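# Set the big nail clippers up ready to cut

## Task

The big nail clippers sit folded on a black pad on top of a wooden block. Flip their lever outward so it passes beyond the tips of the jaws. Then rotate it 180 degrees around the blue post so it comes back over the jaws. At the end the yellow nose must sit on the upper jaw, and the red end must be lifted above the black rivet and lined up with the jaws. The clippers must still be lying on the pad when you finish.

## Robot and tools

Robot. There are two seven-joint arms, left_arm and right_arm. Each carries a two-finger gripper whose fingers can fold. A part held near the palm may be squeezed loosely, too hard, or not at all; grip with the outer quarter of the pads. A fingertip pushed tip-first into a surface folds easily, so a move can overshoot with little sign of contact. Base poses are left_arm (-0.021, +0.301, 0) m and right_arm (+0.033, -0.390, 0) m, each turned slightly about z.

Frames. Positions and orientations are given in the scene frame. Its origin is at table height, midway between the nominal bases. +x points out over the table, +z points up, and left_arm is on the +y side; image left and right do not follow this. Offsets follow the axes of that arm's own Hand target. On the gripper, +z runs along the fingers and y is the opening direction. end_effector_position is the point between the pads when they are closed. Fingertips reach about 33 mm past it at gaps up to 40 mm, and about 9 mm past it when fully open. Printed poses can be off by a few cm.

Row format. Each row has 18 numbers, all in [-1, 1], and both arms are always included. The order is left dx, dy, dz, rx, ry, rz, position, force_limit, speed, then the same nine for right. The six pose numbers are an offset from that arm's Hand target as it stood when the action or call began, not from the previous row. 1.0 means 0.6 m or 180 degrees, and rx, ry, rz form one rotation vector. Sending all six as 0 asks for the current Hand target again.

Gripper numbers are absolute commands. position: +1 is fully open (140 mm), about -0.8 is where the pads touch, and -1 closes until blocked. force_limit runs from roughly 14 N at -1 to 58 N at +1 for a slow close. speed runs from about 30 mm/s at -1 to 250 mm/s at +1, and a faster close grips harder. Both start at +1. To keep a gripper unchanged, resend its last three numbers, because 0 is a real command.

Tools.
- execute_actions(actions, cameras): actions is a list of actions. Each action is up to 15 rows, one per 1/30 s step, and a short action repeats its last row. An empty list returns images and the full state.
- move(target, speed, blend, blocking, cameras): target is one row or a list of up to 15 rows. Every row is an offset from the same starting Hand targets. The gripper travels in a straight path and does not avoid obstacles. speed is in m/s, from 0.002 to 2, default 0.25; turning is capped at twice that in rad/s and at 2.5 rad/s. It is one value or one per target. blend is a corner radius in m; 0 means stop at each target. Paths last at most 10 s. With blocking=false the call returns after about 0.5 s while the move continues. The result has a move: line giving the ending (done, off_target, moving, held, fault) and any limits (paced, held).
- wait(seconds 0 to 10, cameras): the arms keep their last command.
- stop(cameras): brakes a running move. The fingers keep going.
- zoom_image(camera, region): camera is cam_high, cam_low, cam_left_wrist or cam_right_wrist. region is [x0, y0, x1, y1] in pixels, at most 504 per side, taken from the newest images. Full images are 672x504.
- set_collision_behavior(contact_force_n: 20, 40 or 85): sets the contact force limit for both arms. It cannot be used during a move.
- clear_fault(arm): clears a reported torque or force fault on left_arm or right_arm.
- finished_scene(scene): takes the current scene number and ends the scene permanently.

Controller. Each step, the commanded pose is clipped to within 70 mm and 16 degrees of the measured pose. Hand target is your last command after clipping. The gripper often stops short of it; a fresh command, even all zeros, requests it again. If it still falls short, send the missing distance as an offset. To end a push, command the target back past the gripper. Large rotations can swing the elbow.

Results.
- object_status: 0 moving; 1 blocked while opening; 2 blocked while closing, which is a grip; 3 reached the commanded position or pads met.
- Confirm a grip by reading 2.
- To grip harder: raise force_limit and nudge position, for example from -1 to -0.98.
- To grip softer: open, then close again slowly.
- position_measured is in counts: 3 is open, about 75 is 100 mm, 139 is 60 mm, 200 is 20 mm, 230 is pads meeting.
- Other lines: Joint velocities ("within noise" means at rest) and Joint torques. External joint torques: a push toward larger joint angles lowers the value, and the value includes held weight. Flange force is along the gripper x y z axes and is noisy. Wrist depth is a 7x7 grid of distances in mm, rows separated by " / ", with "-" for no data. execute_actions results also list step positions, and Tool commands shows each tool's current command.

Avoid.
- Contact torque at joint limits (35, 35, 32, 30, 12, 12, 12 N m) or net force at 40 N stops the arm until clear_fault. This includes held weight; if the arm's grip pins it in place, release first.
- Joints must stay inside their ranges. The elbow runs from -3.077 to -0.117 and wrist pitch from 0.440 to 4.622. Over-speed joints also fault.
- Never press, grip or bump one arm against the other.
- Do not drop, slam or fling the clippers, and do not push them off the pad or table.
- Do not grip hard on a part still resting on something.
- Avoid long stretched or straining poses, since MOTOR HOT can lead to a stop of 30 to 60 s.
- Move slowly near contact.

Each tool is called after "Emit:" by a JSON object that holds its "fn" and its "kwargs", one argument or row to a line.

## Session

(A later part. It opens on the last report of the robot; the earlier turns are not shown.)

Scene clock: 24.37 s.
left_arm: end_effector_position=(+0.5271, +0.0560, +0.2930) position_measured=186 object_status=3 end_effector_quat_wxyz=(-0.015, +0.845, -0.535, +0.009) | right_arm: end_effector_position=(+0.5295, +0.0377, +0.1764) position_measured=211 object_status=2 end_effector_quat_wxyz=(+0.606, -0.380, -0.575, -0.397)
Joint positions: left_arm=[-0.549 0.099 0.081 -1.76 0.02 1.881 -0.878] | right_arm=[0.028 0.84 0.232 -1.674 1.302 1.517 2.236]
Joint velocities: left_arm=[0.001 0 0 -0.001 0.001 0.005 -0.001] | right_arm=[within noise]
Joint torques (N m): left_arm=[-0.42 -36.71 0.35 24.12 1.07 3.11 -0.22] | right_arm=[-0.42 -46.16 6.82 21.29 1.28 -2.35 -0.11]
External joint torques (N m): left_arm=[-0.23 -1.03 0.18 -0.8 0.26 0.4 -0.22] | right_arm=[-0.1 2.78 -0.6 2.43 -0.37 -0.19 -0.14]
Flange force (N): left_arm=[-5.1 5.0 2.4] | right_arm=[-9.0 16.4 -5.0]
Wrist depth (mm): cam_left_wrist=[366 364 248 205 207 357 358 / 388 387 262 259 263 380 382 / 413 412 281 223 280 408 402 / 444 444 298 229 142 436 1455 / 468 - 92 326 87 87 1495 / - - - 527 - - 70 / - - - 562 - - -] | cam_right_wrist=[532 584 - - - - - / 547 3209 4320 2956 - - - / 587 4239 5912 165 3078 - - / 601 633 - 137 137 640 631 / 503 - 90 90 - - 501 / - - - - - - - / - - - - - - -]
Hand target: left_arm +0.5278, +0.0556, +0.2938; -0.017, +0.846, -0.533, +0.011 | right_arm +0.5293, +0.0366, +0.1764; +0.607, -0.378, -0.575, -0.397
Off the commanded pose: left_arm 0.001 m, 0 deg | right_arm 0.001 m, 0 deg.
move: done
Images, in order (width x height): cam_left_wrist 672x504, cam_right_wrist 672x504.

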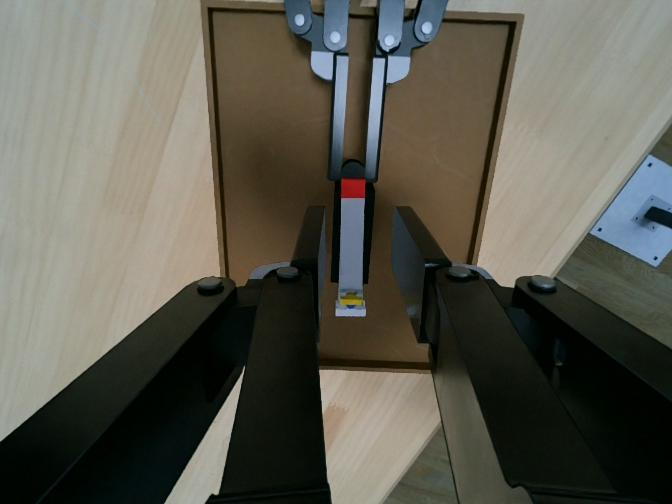

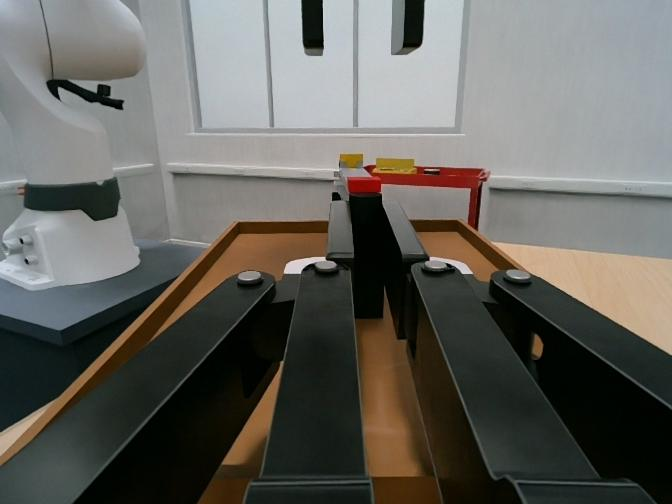

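Emit:
{"fn": "move", "kwargs": {
  "target": [-0.0012,-0.0008,0.0742,0,0,0,-0.45,-1,-1, 0,0,0,0,0,0,-1,-1,-1],
  "speed": 0.08,
  "cameras": ["cam_left_wrist","cam_right_wrist"]
}}

Emit:
{"fn": "zoom_image", "kwargs": {
  "camera": "cam_left_wrist",
  "region": [290, 150, 430, 310]
}}

Emit:
{"fn": "zoom_image", "kwargs": {
  "camera": "cam_right_wrist",
  "region": [290, 100, 450, 260]
}}

Scene clock: 26.40 s.
left_arm: end_effector_position=(+0.5279, +0.0556, +0.2491) position_measured=186 object_status=3 end_effector_quat_wxyz=(-0.015, +0.844, -0.536, +0.010) | right_arm: end_effector_position=(+0.5295, +0.0377, +0.1764) position_measured=211 object_status=2 end_effector_quat_wxyz=(+0.606, -0.380, -0.575, -0.397)
Joint positions: left_arm=[-0.549 0.119 0.081 -1.847 0.02 1.989 -0.878] | right_arm=[0.028 0.84 0.232 -1.674 1.302 1.517 2.236]
Joint velocities: left_arm=[0.002 0.001 0.001 -0.001 0.001 0.004 0.002] | right_arm=[within noise]
Joint torques (N m): left_arm=[-0.08 -36.59 0.72 24.01 0.78 3.05 -0.15] | right_arm=[-0.43 -46.15 6.8 21.3 1.29 -2.34 -0.12]
External joint torques (N m): left_arm=[-0.24 -0.36 0.15 -0.74 -0.01 0.35 -0.14] | right_arm=[-0.08 2.84 -0.61 2.39 -0.38 -0.18 -0.15]
Flange force (N): left_arm=[-3.2 3.2 1.9] | right_arm=[-9.1 16.3 -5.0]
Wrist depth (mm): cam_left_wrist=[326 324 211 164 164 208 323 / 345 345 222 219 222 226 341 / 371 371 234 181 236 355 364 / 398 395 250 184 142 384 400 / 420 - 92 199 87 87 1436 / - - - 292 - - 70 / - - - 501 - - -] | cam_right_wrist=[530 579 3404 150 152 - - / 556 - - 157 180 - - / 572 5225 - 164 2707 - 2707 / 599 665 277 137 137 681 642 / - - 91 90 - - 501 / - - - - - - - / - - - - - - -]
Hand target: left_arm +0.5295, +0.0572, +0.2493; -0.017, +0.846, -0.533, +0.011 | right_arm +0.5293, +0.0366, +0.1764; +0.607, -0.378, -0.575, -0.397
Off the commanded pose: left_arm 0.002 m, 0 deg | right_arm 0.001 m, 0 deg.
move: done
Images, in order (width x height): cam_left_wrist 672x504, cam_right_wrist 672x504.

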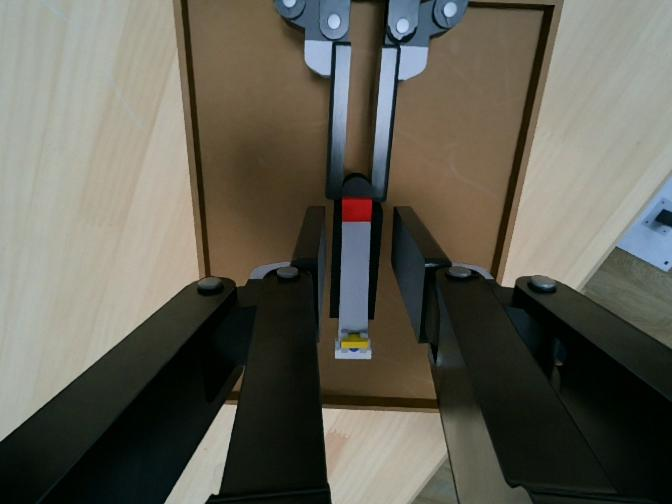

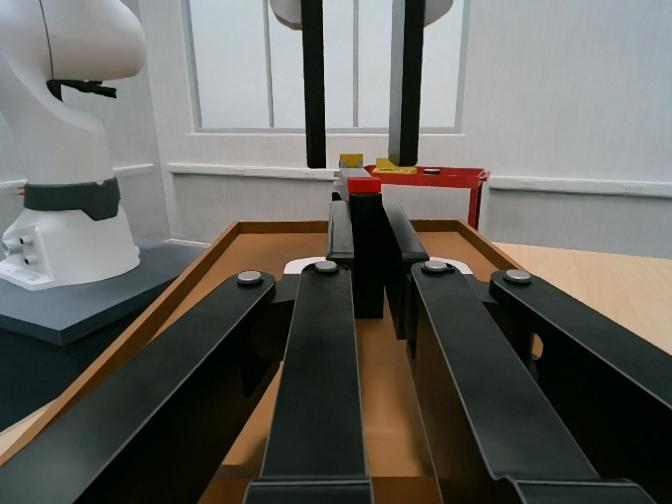

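Scaled by 3.150 from the camera's 672x504 image, which has a finer 960x720 frame.

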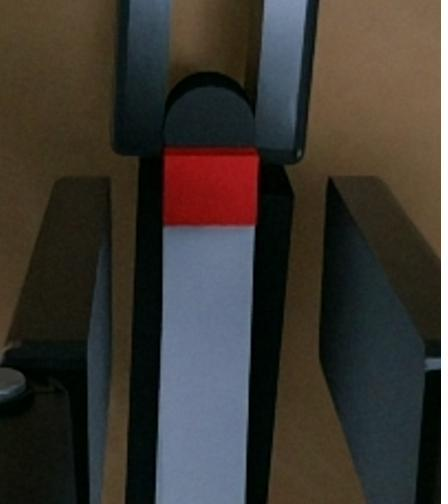

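Scaled by 3.150 from the camera's 672x504 image, which has a finer 960x720 frame.

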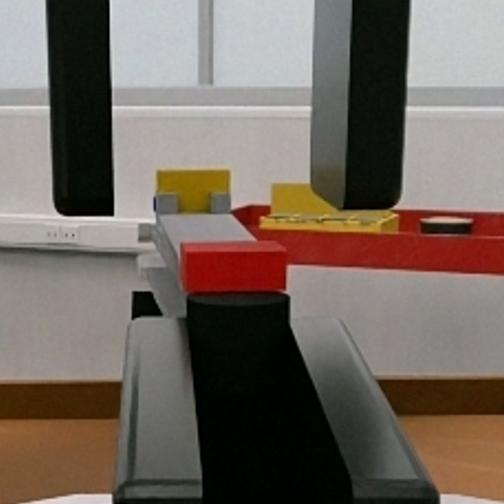

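Emit:
{"fn": "move", "kwargs": {
  "target": [0,-0.001,0.0108,0,0,0,-0.45,-1,-1, 0,0,0,0,0,0,-1,-1,-1],
  "speed": 0.03,
  "cameras": ["cam_right_wrist"]
}}

Emit:
{"fn": "zoom_image", "kwargs": {
  "camera": "cam_right_wrist",
  "region": [290, 100, 450, 260]
}}

Scene clock: 27.80 s.
left_arm: end_effector_position=(+0.5286, +0.0554, +0.2434) position_measured=186 object_status=3 end_effector_quat_wxyz=(-0.016, +0.844, -0.536, +0.010) | right_arm: end_effector_position=(+0.5295, +0.0377, +0.1764) position_measured=211 object_status=2 end_effector_quat_wxyz=(+0.606, -0.380, -0.575, -0.397)
Joint positions: left_arm=[-0.549 0.123 0.081 -1.857 0.02 2.004 -0.878] | right_arm=[0.028 0.84 0.232 -1.674 1.302 1.517 2.236]
Joint velocities: left_arm=[0 0.001 0 0 0.001 0.004 0.002] | right_arm=[within noise]
Joint torques (N m): left_arm=[0.19 -35.93 0.87 23.89 0.72 2.95 -0.07] | right_arm=[-0.39 -46.17 6.79 21.32 1.27 -2.36 -0.1]
External joint torques (N m): left_arm=[0.17 0.46 0.41 -0.88 -0.06 0.23 -0.07] | right_arm=[-0.27 2.85 -0.8 2.43 -0.39 -0.19 -0.13]
Flange force (N): left_arm=[-2.0 1.3 2.4] | right_arm=[-9.1 16.4 -5.4]
Wrist depth (mm): cam_left_wrist=[321 319 203 161 161 202 315 / 343 339 219 214 215 218 335 / 364 362 231 175 229 347 358 / 390 389 241 178 142 378 1364 / 416 - 91 193 87 87 1445 / - - - 283 - - 70 / - - - 493 - - -] | cam_right_wrist=[527 598 - 148 148 - - / 560 4012 - 158 184 - - / 573 3873 - 163 184 2469 - / 594 628 - 116 137 677 677 / - - 90 90 - - 499 / - - - - - - - / - - - - - - -]
Hand target: left_arm +0.5303, +0.0576, +0.2429; -0.017, +0.846, -0.533, +0.011 | right_arm +0.5293, +0.0366, +0.1764; +0.607, -0.378, -0.575, -0.397
Off the commanded pose: left_arm 0.003 m, 0 deg | right_arm 0.001 m, 0 deg.
move: done
Images, in order (width x height): cam_right_wrist 672x504.

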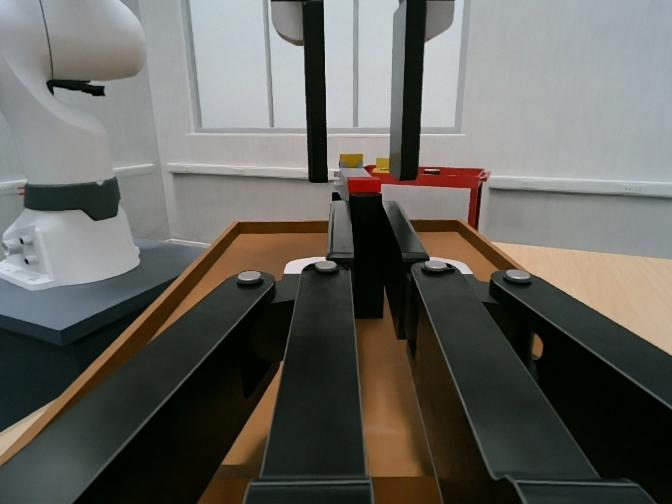

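Scaled by 3.150 from the camera's 672x504 image, which has a finer 960x720 frame.

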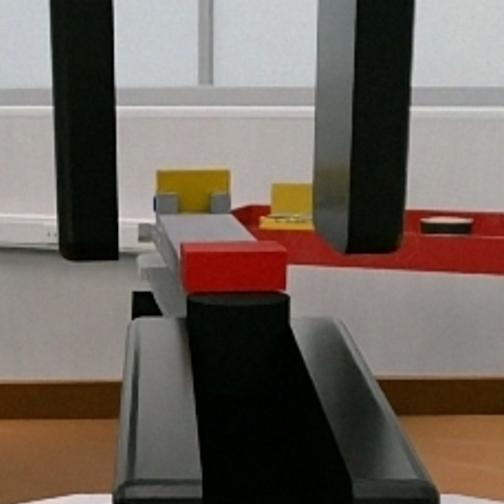

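Emit:
{"fn": "move", "kwargs": {
  "target": [0,0,0.002,0,0,0,-0.45,-1,-1, 0,0,0,0,0,0,-1,-1,-1],
  "speed": 0.03
}}

Emit:
{"fn": "execute_actions", "kwargs": {
  "actions": [
    [[0,0,0,0,0,0,-1,-1,-1, 0,0,0,0,0,0,-1,-1,-1]],
    [[0,0,0,0,0,0,-1,-1,-1, 0,0,0,0,0,0,-1,-1,-1]],
    [[0,0,0,0,0,0,-1,-1,-1, 0,0,0,0,0,0,-1,-1,-1]]
  ],
  "cameras": ["cam_left_wrist","cam_right_wrist"]
}}

Emit:
{"fn": "zoom_image", "kwargs": {
  "camera": "cam_right_wrist",
  "region": [290, 100, 450, 260]
}}

Emit:
{"fn": "zoom_image", "kwargs": {
  "camera": "cam_left_wrist",
  "region": [290, 150, 430, 310]
}}

Scene clock: 29.00 s.
left_arm: end_effector_position=(+0.5288, +0.0554, +0.2424) position_measured=186 object_status=3 end_effector_quat_wxyz=(-0.016, +0.844, -0.536, +0.011) | right_arm: end_effector_position=(+0.5295, +0.0377, +0.1764) position_measured=211 object_status=2 end_effector_quat_wxyz=(+0.606, -0.380, -0.575, -0.397)
Joint positions: left_arm=[-0.549 0.124 0.081 -1.859 0.02 2.007 -0.878] | right_arm=[0.028 0.84 0.232 -1.674 1.302 1.517 2.236]
Joint torques (N m): left_arm=[0.16 -35.81 0.87 23.86 0.72 2.99 -0.11] | right_arm=[-0.51 -46.14 6.8 21.29 1.29 -2.36 -0.09]
External joint torques (N m): left_arm=[0.28 0.48 0.53 -0.85 -0.05 0.28 -0.11] | right_arm=[-0.26 2.86 -0.7 2.39 -0.37 -0.19 -0.12]
Flange force (N): left_arm=[-2.0 1.1 2.5] | right_arm=[-9.0 16.3 -5.3]
Wrist depth (mm): cam_left_wrist=[321 318 203 159 158 202 314 / 341 339 216 212 215 217 336 / 362 363 - 172 229 356 356 / 388 388 240 179 142 377 389 / 412 - 91 191 87 87 1399 / - - - 283 - - 70 / - - - 489 - - -] | cam_right_wrist=[530 591 - 149 152 - - / 547 3456 - - - 3036 - / 581 626 - 164 - - - / 593 629 - 138 123 651 646 / - - 90 90 - - 496 / - - - - - - - / - - - - - - -]
Hand target: left_arm +0.5303, +0.0576, +0.2417; -0.017, +0.846, -0.533, +0.011 | right_arm +0.5293, +0.0366, +0.1764; +0.607, -0.378, -0.575, -0.397
Off the commanded pose: left_arm 0.003 m, 0 deg | right_arm 0.001 m, 0 deg.
move: done

Scene clock: 30.70 s.
left_arm: end_effector_position=(+0.5289, +0.0554, +0.2424) position_measured=211 object_status=2 end_effector_quat_wxyz=(-0.016, +0.844, -0.536, +0.011) | right_arm: end_effector_position=(+0.5295, +0.0377, +0.1764) position_measured=211 object_status=2 end_effector_quat_wxyz=(+0.606, -0.380, -0.575, -0.397)
Joint positions: left_arm=[-0.549 0.124 0.081 -1.859 0.02 2.008 -0.878] | right_arm=[0.028 0.84 0.232 -1.674 1.302 1.517 2.236]
Joint torques (N m): left_arm=[0.17 -35.79 0.89 23.86 0.73 2.98 -0.06] | right_arm=[-0.45 -46.12 6.83 21.23 1.28 -2.33 -0.1]
External joint torques (N m): left_arm=[0.06 0.54 0.34 -0.84 -0.05 0.28 -0.06] | right_arm=[-0.19 2.81 -0.64 2.38 -0.37 -0.17 -0.13]
External joint torques at the end of the 1st action: left_arm=[0.16 0.41 0.46 -0.83 -0.03 0.29 -0.07] | right_arm=[-0.12 3.01 -0.6 2.27 -0.4 -0.19 -0.15]
External joint torques at the end of the 2nd action: left_arm=[0.21 0.61 0.54 -0.89 -0.05 0.28 -0.05] | right_arm=[-0.08 2.96 -0.63 2.35 -0.38 -0.19 -0.14]
Flange force (N): left_arm=[-1.7 1.2 2.5] | right_arm=[-8.9 16.1 -5.1]
Flange force at the end of the 1st action (N): left_arm=[-2.1 1.3 2.4] | right_arm=[-9.3 16.2 -5.0]
Flange force at the end of the 2nd action (N): left_arm=[-1.9 0.9 2.6] | right_arm=[-9.3 16.4 -5.0]
Wrist depth (mm): cam_left_wrist=[320 320 203 159 158 200 315 / 338 339 217 210 214 217 334 / 363 361 230 173 226 234 357 / 390 389 243 170 126 376 389 / 418 - 92 92 74 84 1465 / - - - - - - - / - - - - - - -] | cam_right_wrist=[532 564 - 151 152 - - / 551 - - 172 - - - / 582 4405 - 166 2119 - 3120 / 593 647 297 137 292 649 655 / - - 90 90 - - 503 / - - - - - - - / - - - - - - -]
Hand target: left_arm +0.5303, +0.0576, +0.2417; -0.017, +0.846, -0.533, +0.011 | right_arm +0.5293, +0.0366, +0.1764; +0.607, -0.378, -0.575, -0.397
Off the commanded pose: left_arm 0.003 m, 0 deg | right_arm 0.001 m, 0 deg.
Step readings (end_effector_position of left_arm | right_arm; steps 1 to 15: 1st action; 16 to 30: 2nd action; 31 to 45: 3rd action):
0: (+0.5288, +0.0554, +0.2424) | (+0.5295, +0.0377, +0.1764)
1: (+0.5288, +0.0554, +0.2424) | (+0.5295, +0.0377, +0.1764)
2: (+0.5289, +0.0554, +0.2424) | (+0.5295, +0.0377, +0.1764)
4: (+0.5289, +0.0554, +0.2424) | (+0.5295, +0.0377, +0.1764)
8: (+0.5289, +0.0554, +0.2424) | (+0.5295, +0.0377, +0.1764)
15: (+0.5289, +0.0554, +0.2424) | (+0.5295, +0.0377, +0.1764)
16: (+0.5289, +0.0554, +0.2424) | (+0.5295, +0.0377, +0.1764)
17: (+0.5289, +0.0554, +0.2424) | (+0.5295, +0.0377, +0.1764)
19: (+0.5289, +0.0554, +0.2424) | (+0.5295, +0.0377, +0.1764)
23: (+0.5289, +0.0554, +0.2424) | (+0.5295, +0.0377, +0.1764)
30: (+0.5289, +0.0554, +0.2424) | (+0.5295, +0.0377, +0.1764)
31: (+0.5289, +0.0554, +0.2424) | (+0.5295, +0.0377, +0.1764)
32: (+0.5289, +0.0554, +0.2424) | (+0.5295, +0.0377, +0.1764)
34: (+0.5289, +0.0554, +0.2424) | (+0.5295, +0.0377, +0.1764)
38: (+0.5289, +0.0554, +0.2424) | (+0.5295, +0.0377, +0.1764)
45: (+0.5289, +0.0554, +0.2424) | (+0.5295, +0.0377, +0.1764)
Images, in order (width x height): cam_left_wrist 672x504, cam_right_wrist 672x504.

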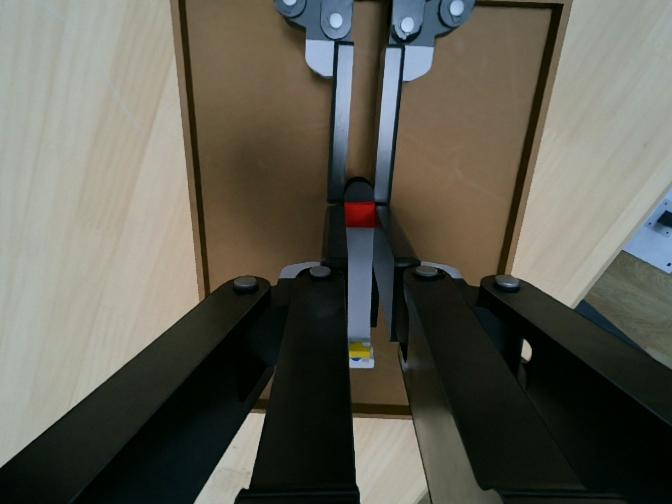

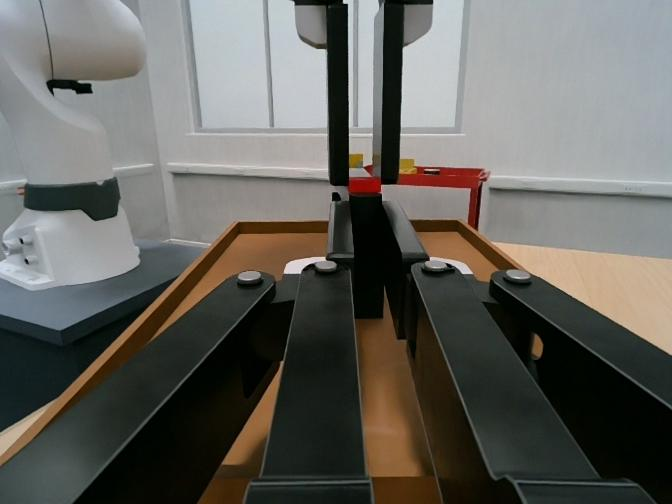

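Scaled by 3.150 from the camera's 672x504 image, which has a finer 960x720 frame.

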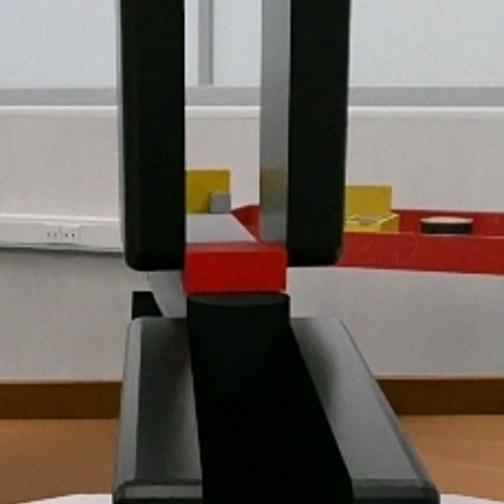

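Scaled by 3.150 from the camera's 672x504 image, which has a finer 960x720 frame.

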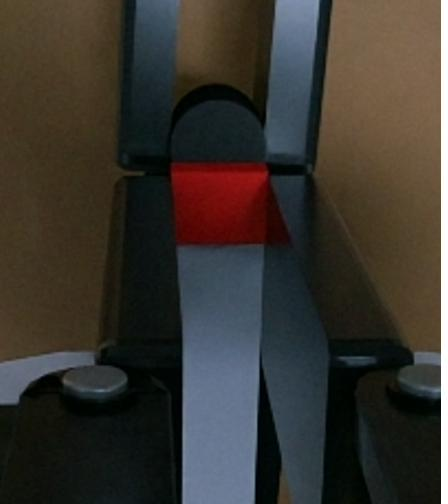

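Emit:
{"fn": "move", "kwargs": {
  "target": [
    [-0.0187,0,-0.0243,0,0.0833,0,-1,-1,-1, 0,0,0,0,0,0,-1,-1,-1],
    [-0.044,0,-0.0435,0,0.1667,0,-1,-1,-1, 0,0,0,0,0,0,-1,-1,-1]
  ],
  "speed": 0.07,
  "blend": 0.003,
  "cameras": ["cam_right_wrist","cam_low"]
}}

Emit:
{"fn": "zoom_image", "kwargs": {
  "camera": "cam_right_wrist",
  "region": [270, 60, 450, 240]
}}

Emit:
{"fn": "zoom_image", "kwargs": {
  "camera": "cam_low",
  "region": [220, 150, 330, 250]
}}

Scene clock: 39.00 s.
left_arm: end_effector_position=(+0.5176, +0.0807, +0.2677) position_measured=211 object_status=2 end_effector_quat_wxyz=(+0.122, +0.816, -0.517, +0.228) | right_arm: end_effector_position=(+0.5285, +0.0380, +0.1768) position_measured=211 object_status=2 end_effector_quat_wxyz=(+0.607, -0.379, -0.575, -0.397)
Joint positions: left_arm=[-0.549 -0.211 0.247 -2.334 -0.501 2.446 -0.363] | right_arm=[0.028 0.84 0.233 -1.674 1.3 1.515 2.236]
Joint velocities: left_arm=[-0.001 0.001 0 0.001 0 0.001 0.006] | right_arm=[within noise]
Joint torques (N m): left_arm=[-0.34 -24.13 -1.21 23.07 0.41 3.08 0.37] | right_arm=[-0.58 -46.34 6.38 21.3 1.53 -2.21 -0.1]
External joint torques (N m): left_arm=[-0.25 -0.52 0.61 -1.33 -0.3 0.27 0.36] | right_arm=[-0.45 2.99 -1.27 2.22 -0.16 -0.03 -0.13]
Flange force (N): left_arm=[-4.9 3.6 0.7] | right_arm=[-9.2 15.7 -5.4]
Wrist depth (mm): cam_left_wrist=[436 434 436 233 428 432 432 / 422 422 421 228 278 420 418 / 413 412 275 272 273 406 407 / 403 400 271 170 267 393 396 / 388 - 92 92 74 84 390 / - - - - - - - / - - - - - - -] | cam_right_wrist=[525 585 - 172 - - - / 555 4160 - 180 3808 - - / 573 3456 - 213 2844 - 2140 / 598 631 - 137 122 633 675 / - - 90 90 - - 504 / - - - - - - - / - - - - - - -]
Hand target: left_arm +0.5180, +0.0810, +0.2678; +0.121, +0.814, -0.519, +0.230 | right_arm +0.5293, +0.0366, +0.1764; +0.607, -0.378, -0.575, -0.397
Off the commanded pose: left_arm 0.000 m, 0 deg | right_arm 0.002 m, 0 deg.
move: done
Images, in order (width x height): cam_low 672x504, cam_right_wrist 672x504.

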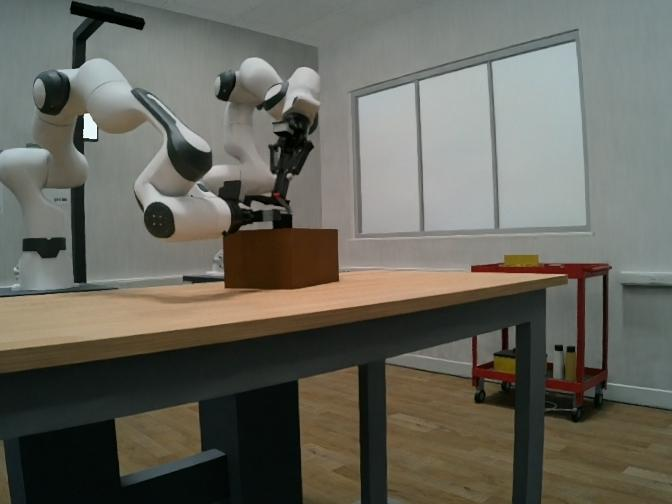

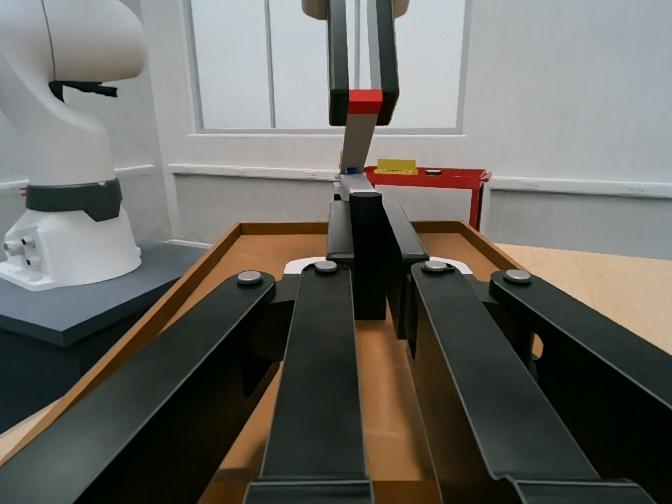

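Scaled by 2.800 from the camera's 672x504 image, which has a finer 960x720 frame.

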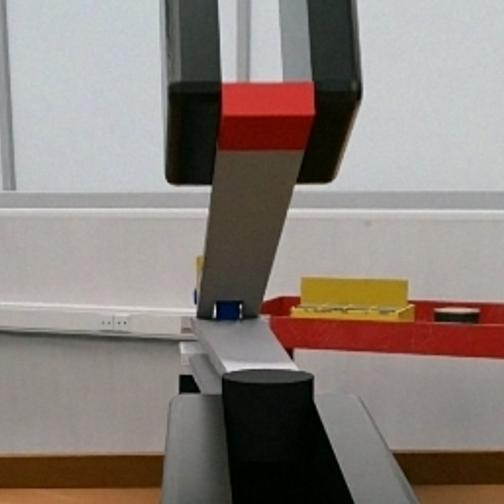

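Scaled by 4.582 from the camera's 672x504 image, which has a finer 960x720 frame.

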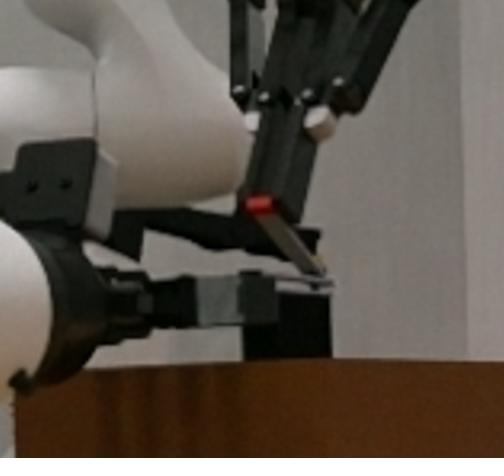

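Emit:
{"fn": "move", "kwargs": {
  "target": [
    [-0.01915,0,-0.0255,0,0.0833,0,-1,-1,-1, 0,0,0,0,0,0,-1,-1,-1],
    [-0.04455,0,-0.04517,0,0.1667,0,-1,-1,-1, 0,0,0,0,0,0,-1,-1,-1],
    [-0.0748,0,-0.05877,0,0.25,0,-1,-1,-1, 0,0,0,0,0,0,-1,-1,-1],
    [-0.0941,0,-0.0697,0,0.2667,0,-1,-1,-1, 0,0,0,0,0,0,-1,-1,-1],
    [-0.1148,0,-0.07745,0,0.2778,0,-1,-1,-1, 0,0,0,0,0,0,-1,-1,-1]
  ],
  "speed": [0.08,0.08,0.08,0.05,0.05],
  "blend": 0.003,
  "cameras": ["cam_right_wrist","cam_low","cam_left_wrist"]
}}

Emit:
{"fn": "zoom_image", "kwargs": {
  "camera": "cam_right_wrist",
  "region": [270, 60, 450, 240]
}}

Emit:
{"fn": "zoom_image", "kwargs": {
  "camera": "cam_low",
  "region": [220, 150, 330, 250]
}}

Scene clock: 46.23 s.
left_arm: end_effector_position=(+0.4824, +0.1560, +0.2726) position_measured=211 object_status=2 end_effector_quat_wxyz=(+0.331, +0.645, -0.415, +0.550) | right_arm: end_effector_position=(+0.5287, +0.0377, +0.1769) position_measured=211 object_status=2 end_effector_quat_wxyz=(+0.607, -0.379, -0.575, -0.397)
Joint positions: left_arm=[-1.116 -0.564 1.317 -2.64 -1.311 2.297 0.893] | right_arm=[0.028 0.84 0.232 -1.674 1.3 1.514 2.236]
Joint velocities: left_arm=[0 0.001 0.001 0 0.001 0 0.005] | right_arm=[within noise]
Joint torques (N m): left_arm=[-0.18 1.37 -11.94 16.79 -0.37 -1.93 0.37] | right_arm=[-0.56 -46.34 6.54 20.95 1.61 -2.16 -0.09]
External joint torques (N m): left_arm=[-0.05 -1.64 0.71 0.12 0.07 -0.42 0.34] | right_arm=[-0.42 2.65 -1.03 2.06 -0.05 0.01 -0.12]
Flange force (N): left_arm=[-2.9 -0.9 -0.3] | right_arm=[-8.2 14.3 -4.7]
Wrist depth (mm): cam_left_wrist=[- 3209 - 495 - 2871 - / - - - 508 525 2949 - / 2161 3074 3410 450 884 970 2762 / 2372 676 674 171 669 665 709 / 543 - 92 92 74 84 508 / - - - - - - - / - - - - - - -] | cam_right_wrist=[516 557 492 229 - - - / 559 5225 3873 230 2918 - 2524 / 581 5761 - 199 3624 - 2365 / 602 661 - 138 295 685 659 / - - 91 90 - - 506 / - - - - - - - / - - - - - - -]
Hand target: left_arm +0.4820, +0.1557, +0.2736; +0.330, +0.641, -0.419, +0.552 | right_arm +0.5293, +0.0366, +0.1764; +0.607, -0.378, -0.575, -0.397
Off the commanded pose: left_arm 0.001 m, 1 deg | right_arm 0.001 m, 0 deg.
move: done
Images, in order (width x height): cam_low 672x504, cam_left_wrist 672x504, cam_right_wrist 672x504.

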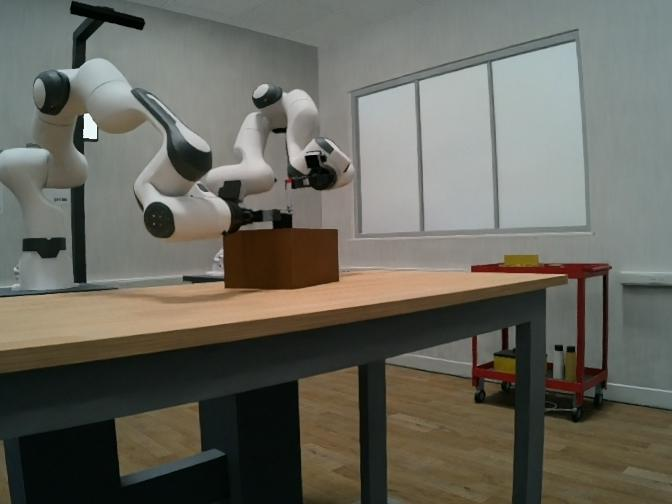

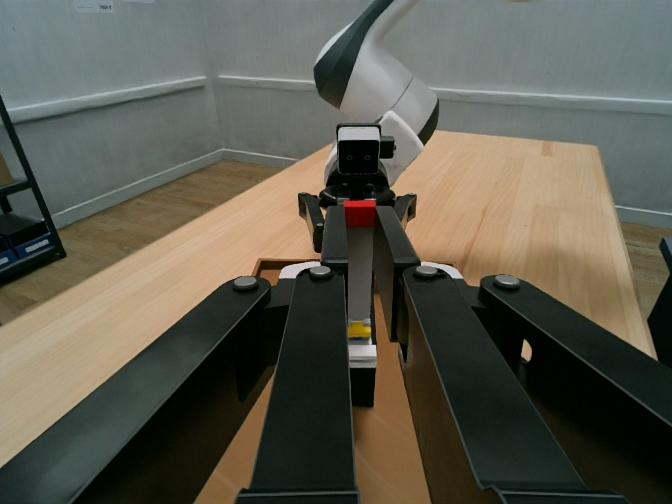

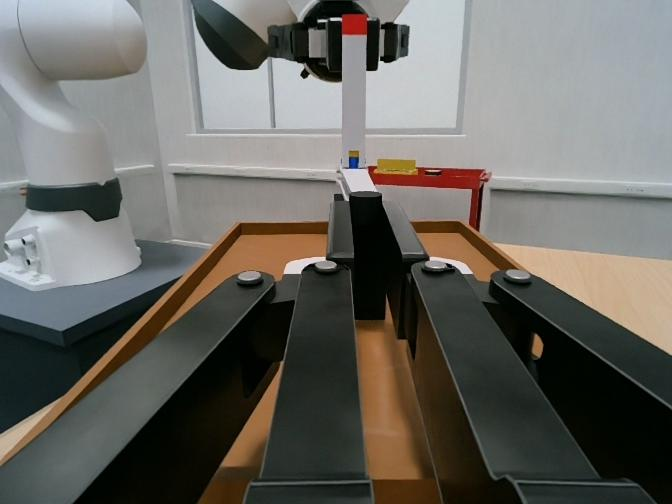

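Scaled by 2.800 from the camera's 672x504 image, which has a finer 960x720 frame.

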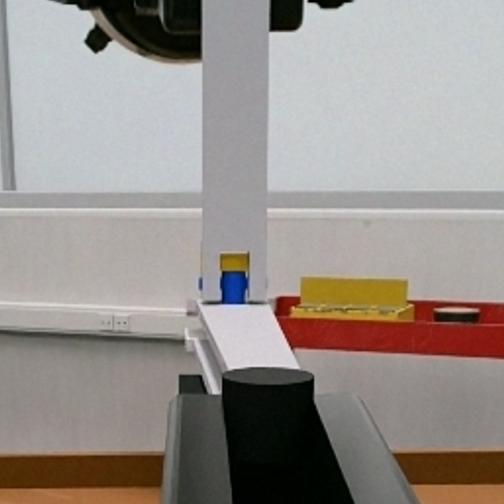

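Scaled by 4.582 from the camera's 672x504 image, which has a finer 960x720 frame.

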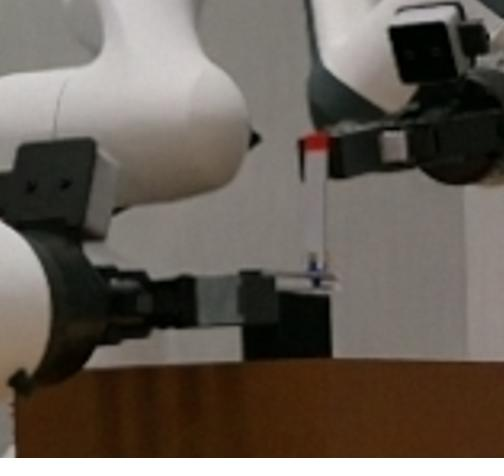

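Emit:
{"fn": "move", "kwargs": {
  "target": [
    [-0.01308,0,-0.0185,0,0.0111,0,-1,-1,-1, 0,0,0,0,0,0,-1,-1,-1],
    [-0.03012,0,-0.03547,0,0.0222,0,-1,-1,-1, 0,0,0,0,0,0,-1,-1,-1],
    [-0.04917,0,-0.0504,0,0.0333,0,-1,-1,-1, 0,0,0,0,0,0,-1,-1,-1],
    [-0.07062,0,-0.0627,0,0.0444,0,-1,-1,-1, 0,0,0,0,0,0,-1,-1,-1]
  ],
  "speed": 0.04,
  "blend": 0.003,
  "cameras": ["cam_right_wrist","cam_low","cam_left_wrist"]
}}

Emit:
{"fn": "zoom_image", "kwargs": {
  "camera": "cam_right_wrist",
  "region": [270, 60, 450, 240]
}}

Emit:
{"fn": "zoom_image", "kwargs": {
  "camera": "cam_low",
  "region": [220, 150, 330, 250]
}}

Emit:
{"fn": "zoom_image", "kwargs": {
  "camera": "cam_left_wrist",
  "region": [300, 170, 420, 310]
}}

Scene clock: 49.43 s.
left_arm: end_effector_position=(+0.4650, +0.1971, +0.2394) position_measured=211 object_status=2 end_effector_quat_wxyz=(+0.361, +0.603, -0.390, +0.595) | right_arm: end_effector_position=(+0.5295, +0.0367, +0.1765) position_measured=211 object_status=2 end_effector_quat_wxyz=(+0.607, -0.379, -0.575, -0.397)
Joint positions: left_arm=[-1.267 -0.678 1.696 -2.623 -1.185 2.177 1.041] | right_arm=[0.027 0.84 0.231 -1.673 1.3 1.514 2.236]
Joint velocities: left_arm=[0.001 -0.002 0 0 0.001 -0.001 0.006] | right_arm=[within noise]
Joint torques (N m): left_arm=[-0.91 10.71 -14.64 11.32 -0.29 -2 0.37] | right_arm=[0.25 -46.44 7.06 20.89 1.63 -2.47 -0.1]
External joint torques (N m): left_arm=[-0.77 -1.11 0.64 -0.19 0.43 0.13 0.35] | right_arm=[0.4 2.74 -0.5 1.92 -0.05 -0.29 -0.13]
Flange force (N): left_arm=[-8.2 -4.2 2.6] | right_arm=[-8.3 14.5 -3.8]
Wrist depth (mm): cam_left_wrist=[- 3074 - - 528 494 - / 2372 3074 - 558 565 - - / 1949 - 3464 489 1199 1161 2372 / 2347 2834 777 142 839 760 709 / 579 - 92 85 74 84 530 / - - - - - - - / - - - - - - -] | cam_right_wrist=[511 518 563 537 - - - / 564 - 588 348 3353 - - / 573 601 - 206 3078 - - / 591 647 - 137 137 633 619 / - - 91 90 - - 498 / - - - - - - - / - - - - - - -]
Hand target: left_arm +0.4641, +0.1963, +0.2384; +0.358, +0.601, -0.395, +0.595 | right_arm +0.5293, +0.0366, +0.1764; +0.607, -0.378, -0.575, -0.397
Off the commanded pose: left_arm 0.002 m, 1 deg | right_arm 0.000 m, 0 deg.
move: done
Images, in order (width x height): cam_low 672x504, cam_left_wrist 672x504, cam_right_wrist 672x504.

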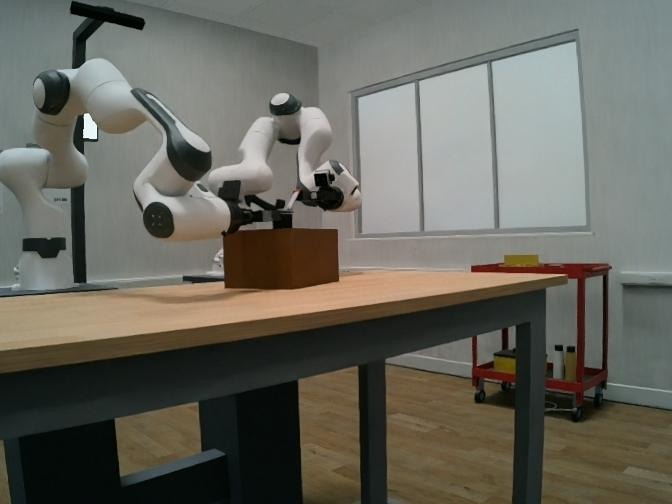

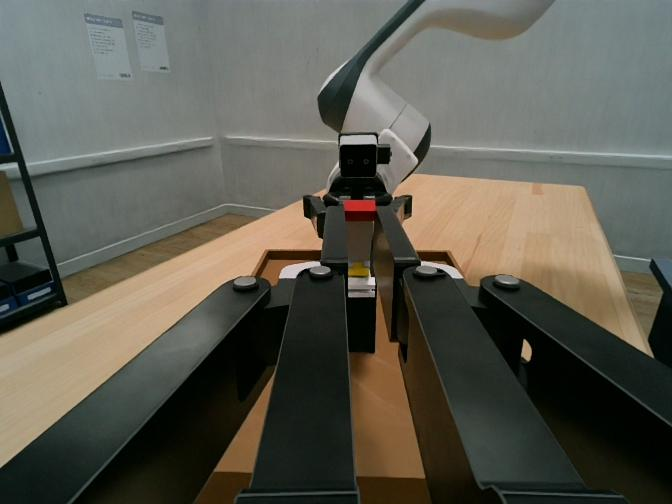

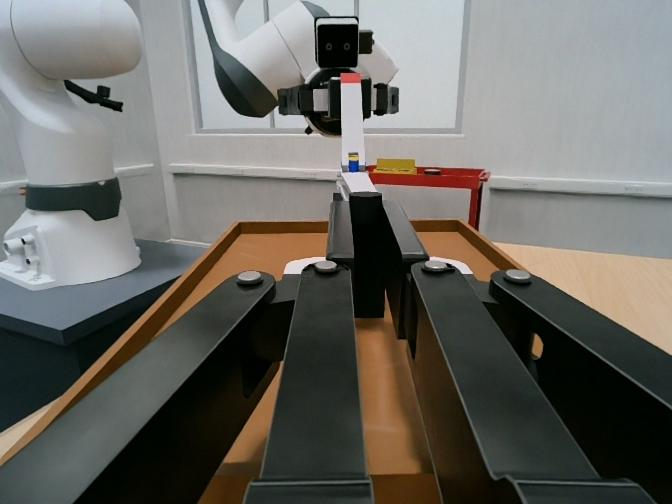

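Scaled by 2.800 from the camera's 672x504 image, which has a finer 960x720 frame.

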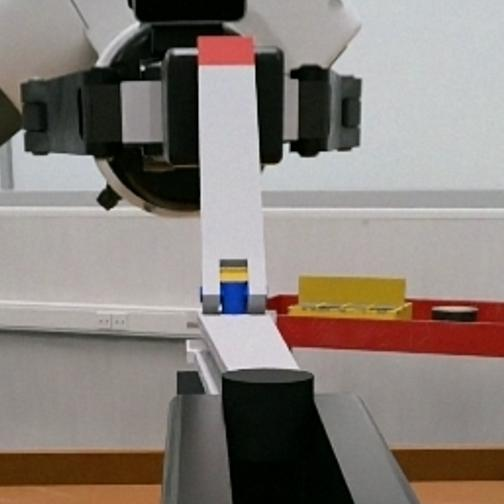

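Scaled by 4.582 from the camera's 672x504 image, which has a finer 960x720 frame.

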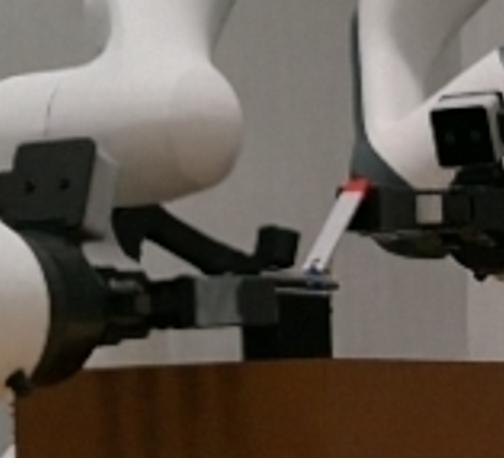

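Scaled by 3.600 from the camera's 672x504 image, which has a finer 960x720 frame.

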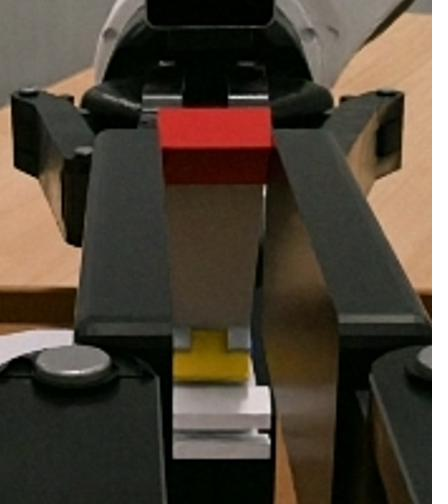

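Emit:
{"fn": "move", "kwargs": {
  "target": [
    [-0.0095,0,-0.009,0,0.003,0,-1,-1,-1, 0,0,0,0,0,0,-1,-1,-1],
    [-0.0201,0,-0.0171,0,0.005,0,-1,-1,-1, 0,0,0,0,0,0,-1,-1,-1]
  ],
  "speed": 0.035,
  "blend": 0.002,
  "cameras": ["cam_right_wrist","cam_left_wrist"]
}}

Emit:
{"fn": "zoom_image", "kwargs": {
  "camera": "cam_right_wrist",
  "region": [270, 60, 450, 240]
}}

Emit:
{"fn": "zoom_image", "kwargs": {
  "camera": "cam_left_wrist",
  "region": [300, 170, 420, 310]
}}

Scene clock: 52.57 s.
left_arm: end_effector_position=(+0.4603, +0.2057, +0.2267) position_measured=211 object_status=2 end_effector_quat_wxyz=(+0.364, +0.599, -0.389, +0.598) | right_arm: end_effector_position=(+0.5290, +0.0374, +0.1770) position_measured=211 object_status=2 end_effector_quat_wxyz=(+0.607, -0.379, -0.575, -0.397)
Joint positions: left_arm=[-1.294 -0.707 1.768 -2.613 -1.142 2.167 1.06] | right_arm=[0.027 0.84 0.233 -1.673 1.3 1.514 2.236]
Joint velocities: left_arm=[0 -0.001 -0.001 0 0.002 0.001 0.006] | right_arm=[within noise]
Joint torques (N m): left_arm=[0.11 12.25 -14.75 11.02 -0.49 -2.49 0.26] | right_arm=[-1.25 -46.3 6.34 20.99 1.58 -1.97 -0.08]
External joint torques (N m): left_arm=[0.27 -1.29 1 0.67 0.25 -0.3 0.23] | right_arm=[-1.09 2.85 -1.24 2.04 -0.09 0.21 -0.12]
Flange force (N): left_arm=[-6.3 -4.1 -0.9] | right_arm=[-8.5 14.3 -5.4]
Wrist depth (mm): cam_left_wrist=[2297 - - - 548 2598 - / - - 4118 567 - 3829 - / 2567 3410 3968 493 1193 1113 2728 / 2910 3118 777 126 833 753 768 / 565 - 92 85 74 84 516 / - - - - - - - / - - - - - - -] | cam_right_wrist=[507 559 624 562 - - - / 567 - 576 470 3078 2995 - / 576 4405 - 209 - - - / 602 633 301 138 124 636 651 / - - 91 90 - - 505 / - - - - - - - / - - - - - - -]
Hand target: left_arm +0.4600, +0.2062, +0.2267; +0.361, +0.596, -0.393, +0.600 | right_arm +0.5293, +0.0366, +0.1764; +0.607, -0.378, -0.575, -0.397
Off the commanded pose: left_arm 0.001 m, 1 deg | right_arm 0.001 m, 0 deg.
move: done
Images, in order (width x height): cam_left_wrist 672x504, cam_right_wrist 672x504.

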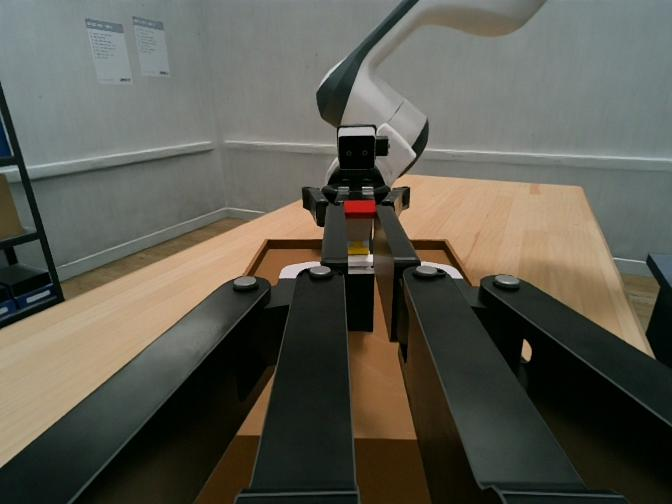

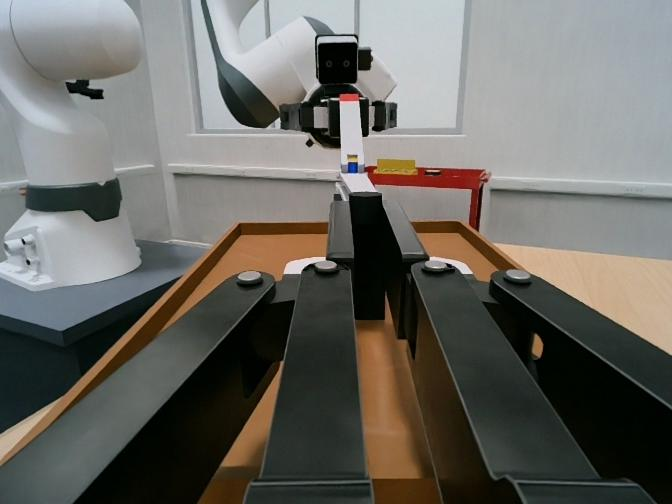

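Scaled by 2.800 from the camera's 672x504 image, which has a finer 960x720 frame.

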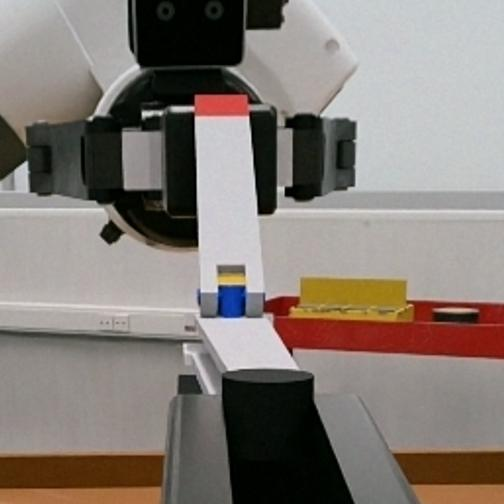

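Scaled by 3.600 from the camera's 672x504 image, which has a finer 960x720 frame.

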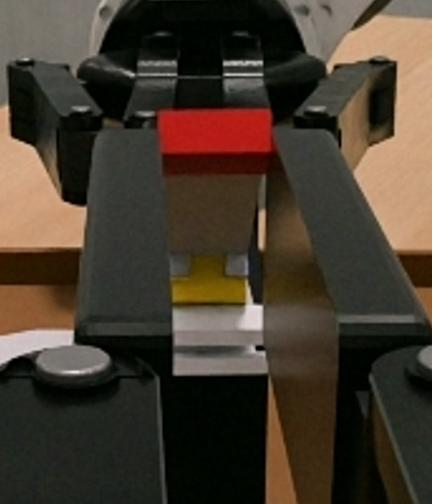

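Emit:
{"fn": "execute_actions", "kwargs": {
  "actions": [
    [[0,0,0,0,0,0,-0.5,-1,-1, 0,0,0,0,0,0,-1,-1,-1]],
    [[0,0,0,0,0,0,-0.5,-1,-1, 0,0,0,0,0,0,-1,-1,-1]]
  ],
  "cameras": ["cam_left_wrist","cam_right_wrist"]
}}

Emit:
{"fn": "zoom_image", "kwargs": {
  "camera": "cam_right_wrist",
  "region": [270, 60, 450, 240]
}}

Emit:
{"fn": "zoom_image", "kwargs": {
  "camera": "cam_left_wrist",
  "region": [300, 170, 420, 310]
}}

Scene clock: 54.17 s.
left_arm: end_effector_position=(+0.4603, +0.2057, +0.2269) position_measured=192 object_status=3 end_effector_quat_wxyz=(+0.363, +0.598, -0.389, +0.599) | right_arm: end_effector_position=(+0.5290, +0.0374, +0.1770) position_measured=211 object_status=2 end_effector_quat_wxyz=(+0.607, -0.379, -0.575, -0.397)
Joint positions: left_arm=[-1.294 -0.708 1.769 -2.612 -1.14 2.167 1.062] | right_arm=[0.027 0.84 0.233 -1.673 1.3 1.514 2.236]
Joint torques (N m): left_arm=[-0.22 12.19 -15.16 10.7 -0.54 -2.28 0.32] | right_arm=[-0.29 -46.32 6.64 20.93 1.57 -2.3 -0.14]
External joint torques (N m): left_arm=[-0.09 -1.41 0.59 0.33 0.2 -0.11 0.3] | right_arm=[0.04 2.8 -0.82 1.96 -0.11 -0.14 -0.17]
External joint torques at the end of the 1st action: left_arm=[0.05 -1.24 0.59 0.35 0.21 -0.13 0.27] | right_arm=[0.01 2.83 -0.9 1.91 -0.11 -0.12 -0.17]
Flange force (N): left_arm=[-6.0 -3.4 0.9] | right_arm=[-8.5 14.4 -4.3]
Flange force at the end of the 1st action (N): left_arm=[-5.2 -2.9 0.3] | right_arm=[-8.6 14.2 -4.3]
Wrist depth (mm): cam_left_wrist=[- 5456 - 2910 536 497 - / - - - 573 611 - - / 2398 - 4279 490 1186 1149 2452 / 2372 3031 779 143 691 753 771 / 571 - 92 92 85 85 546 / - - - 203 - - 71 / - - - 180 - - -] | cam_right_wrist=[507 526 624 564 2995 - 2643 / 551 - 584 364 3456 - - / 572 675 - 209 2808 - - / 596 631 297 137 265 647 651 / - - 91 90 - - 503 / - - - - - - - / - - - - - - -]
Hand target: left_arm +0.4600, +0.2062, +0.2267; +0.361, +0.596, -0.393, +0.600 | right_arm +0.5293, +0.0366, +0.1764; +0.607, -0.378, -0.575, -0.397
Off the commanded pose: left_arm 0.001 m, 1 deg | right_arm 0.001 m, 0 deg.
Step readings (end_effector_position of left_arm | right_arm; steps 1 to 15: 1st action; 16 to 30: 2nd action):
0: (+0.4603, +0.2057, +0.2267) | (+0.5290, +0.0374, +0.1770)
1: (+0.4603, +0.2057, +0.2267) | (+0.5290, +0.0374, +0.1770)
2: (+0.4603, +0.2057, +0.2268) | (+0.5290, +0.0374, +0.1770)
4: (+0.4604, +0.2058, +0.2268) | (+0.5290, +0.0374, +0.1770)
8: (+0.4604, +0.2058, +0.2268) | (+0.5290, +0.0374, +0.1770)
15: (+0.4603, +0.2058, +0.2269) | (+0.5290, +0.0374, +0.1770)
16: (+0.4603, +0.2058, +0.2269) | (+0.5290, +0.0374, +0.1770)
17: (+0.4603, +0.2058, +0.2269) | (+0.5290, +0.0374, +0.1770)
19: (+0.4603, +0.2058, +0.2269) | (+0.5290, +0.0374, +0.1770)
23: (+0.4603, +0.2058, +0.2269) | (+0.5290, +0.0374, +0.1770)
30: (+0.4603, +0.2057, +0.2269) | (+0.5290, +0.0374, +0.1770)
Images, in order (width x height): cam_left_wrist 672x504, cam_right_wrist 672x504.

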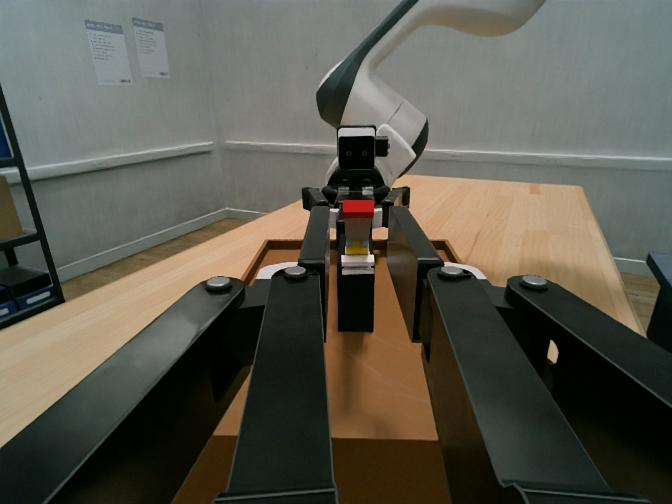

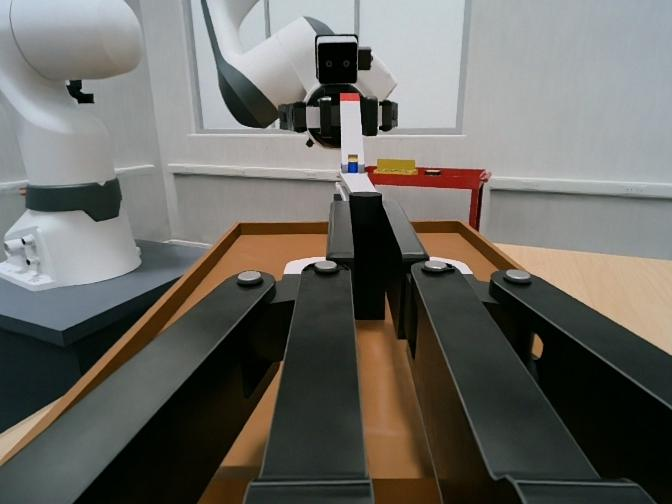

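Scaled by 2.800 from the camera's 672x504 image, which has a finer 960x720 frame.

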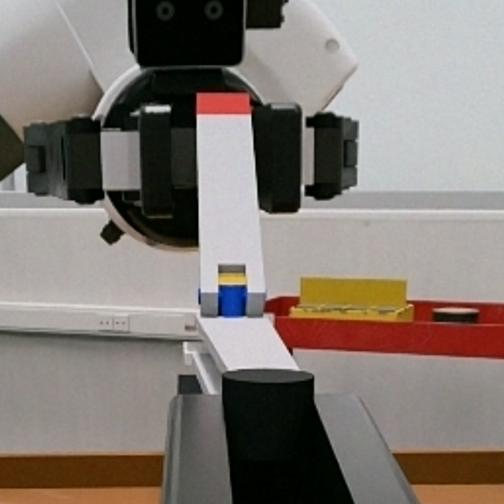

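Scaled by 3.600 from the camera's 672x504 image, which has a finer 960x720 frame.

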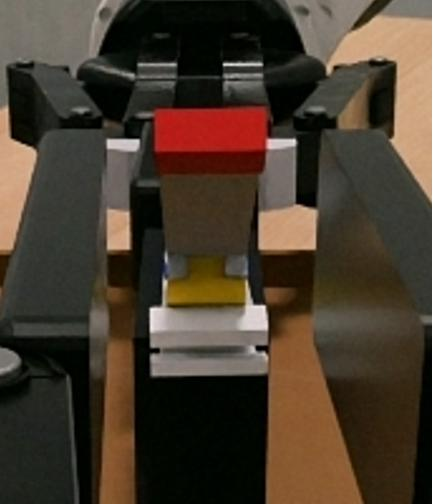

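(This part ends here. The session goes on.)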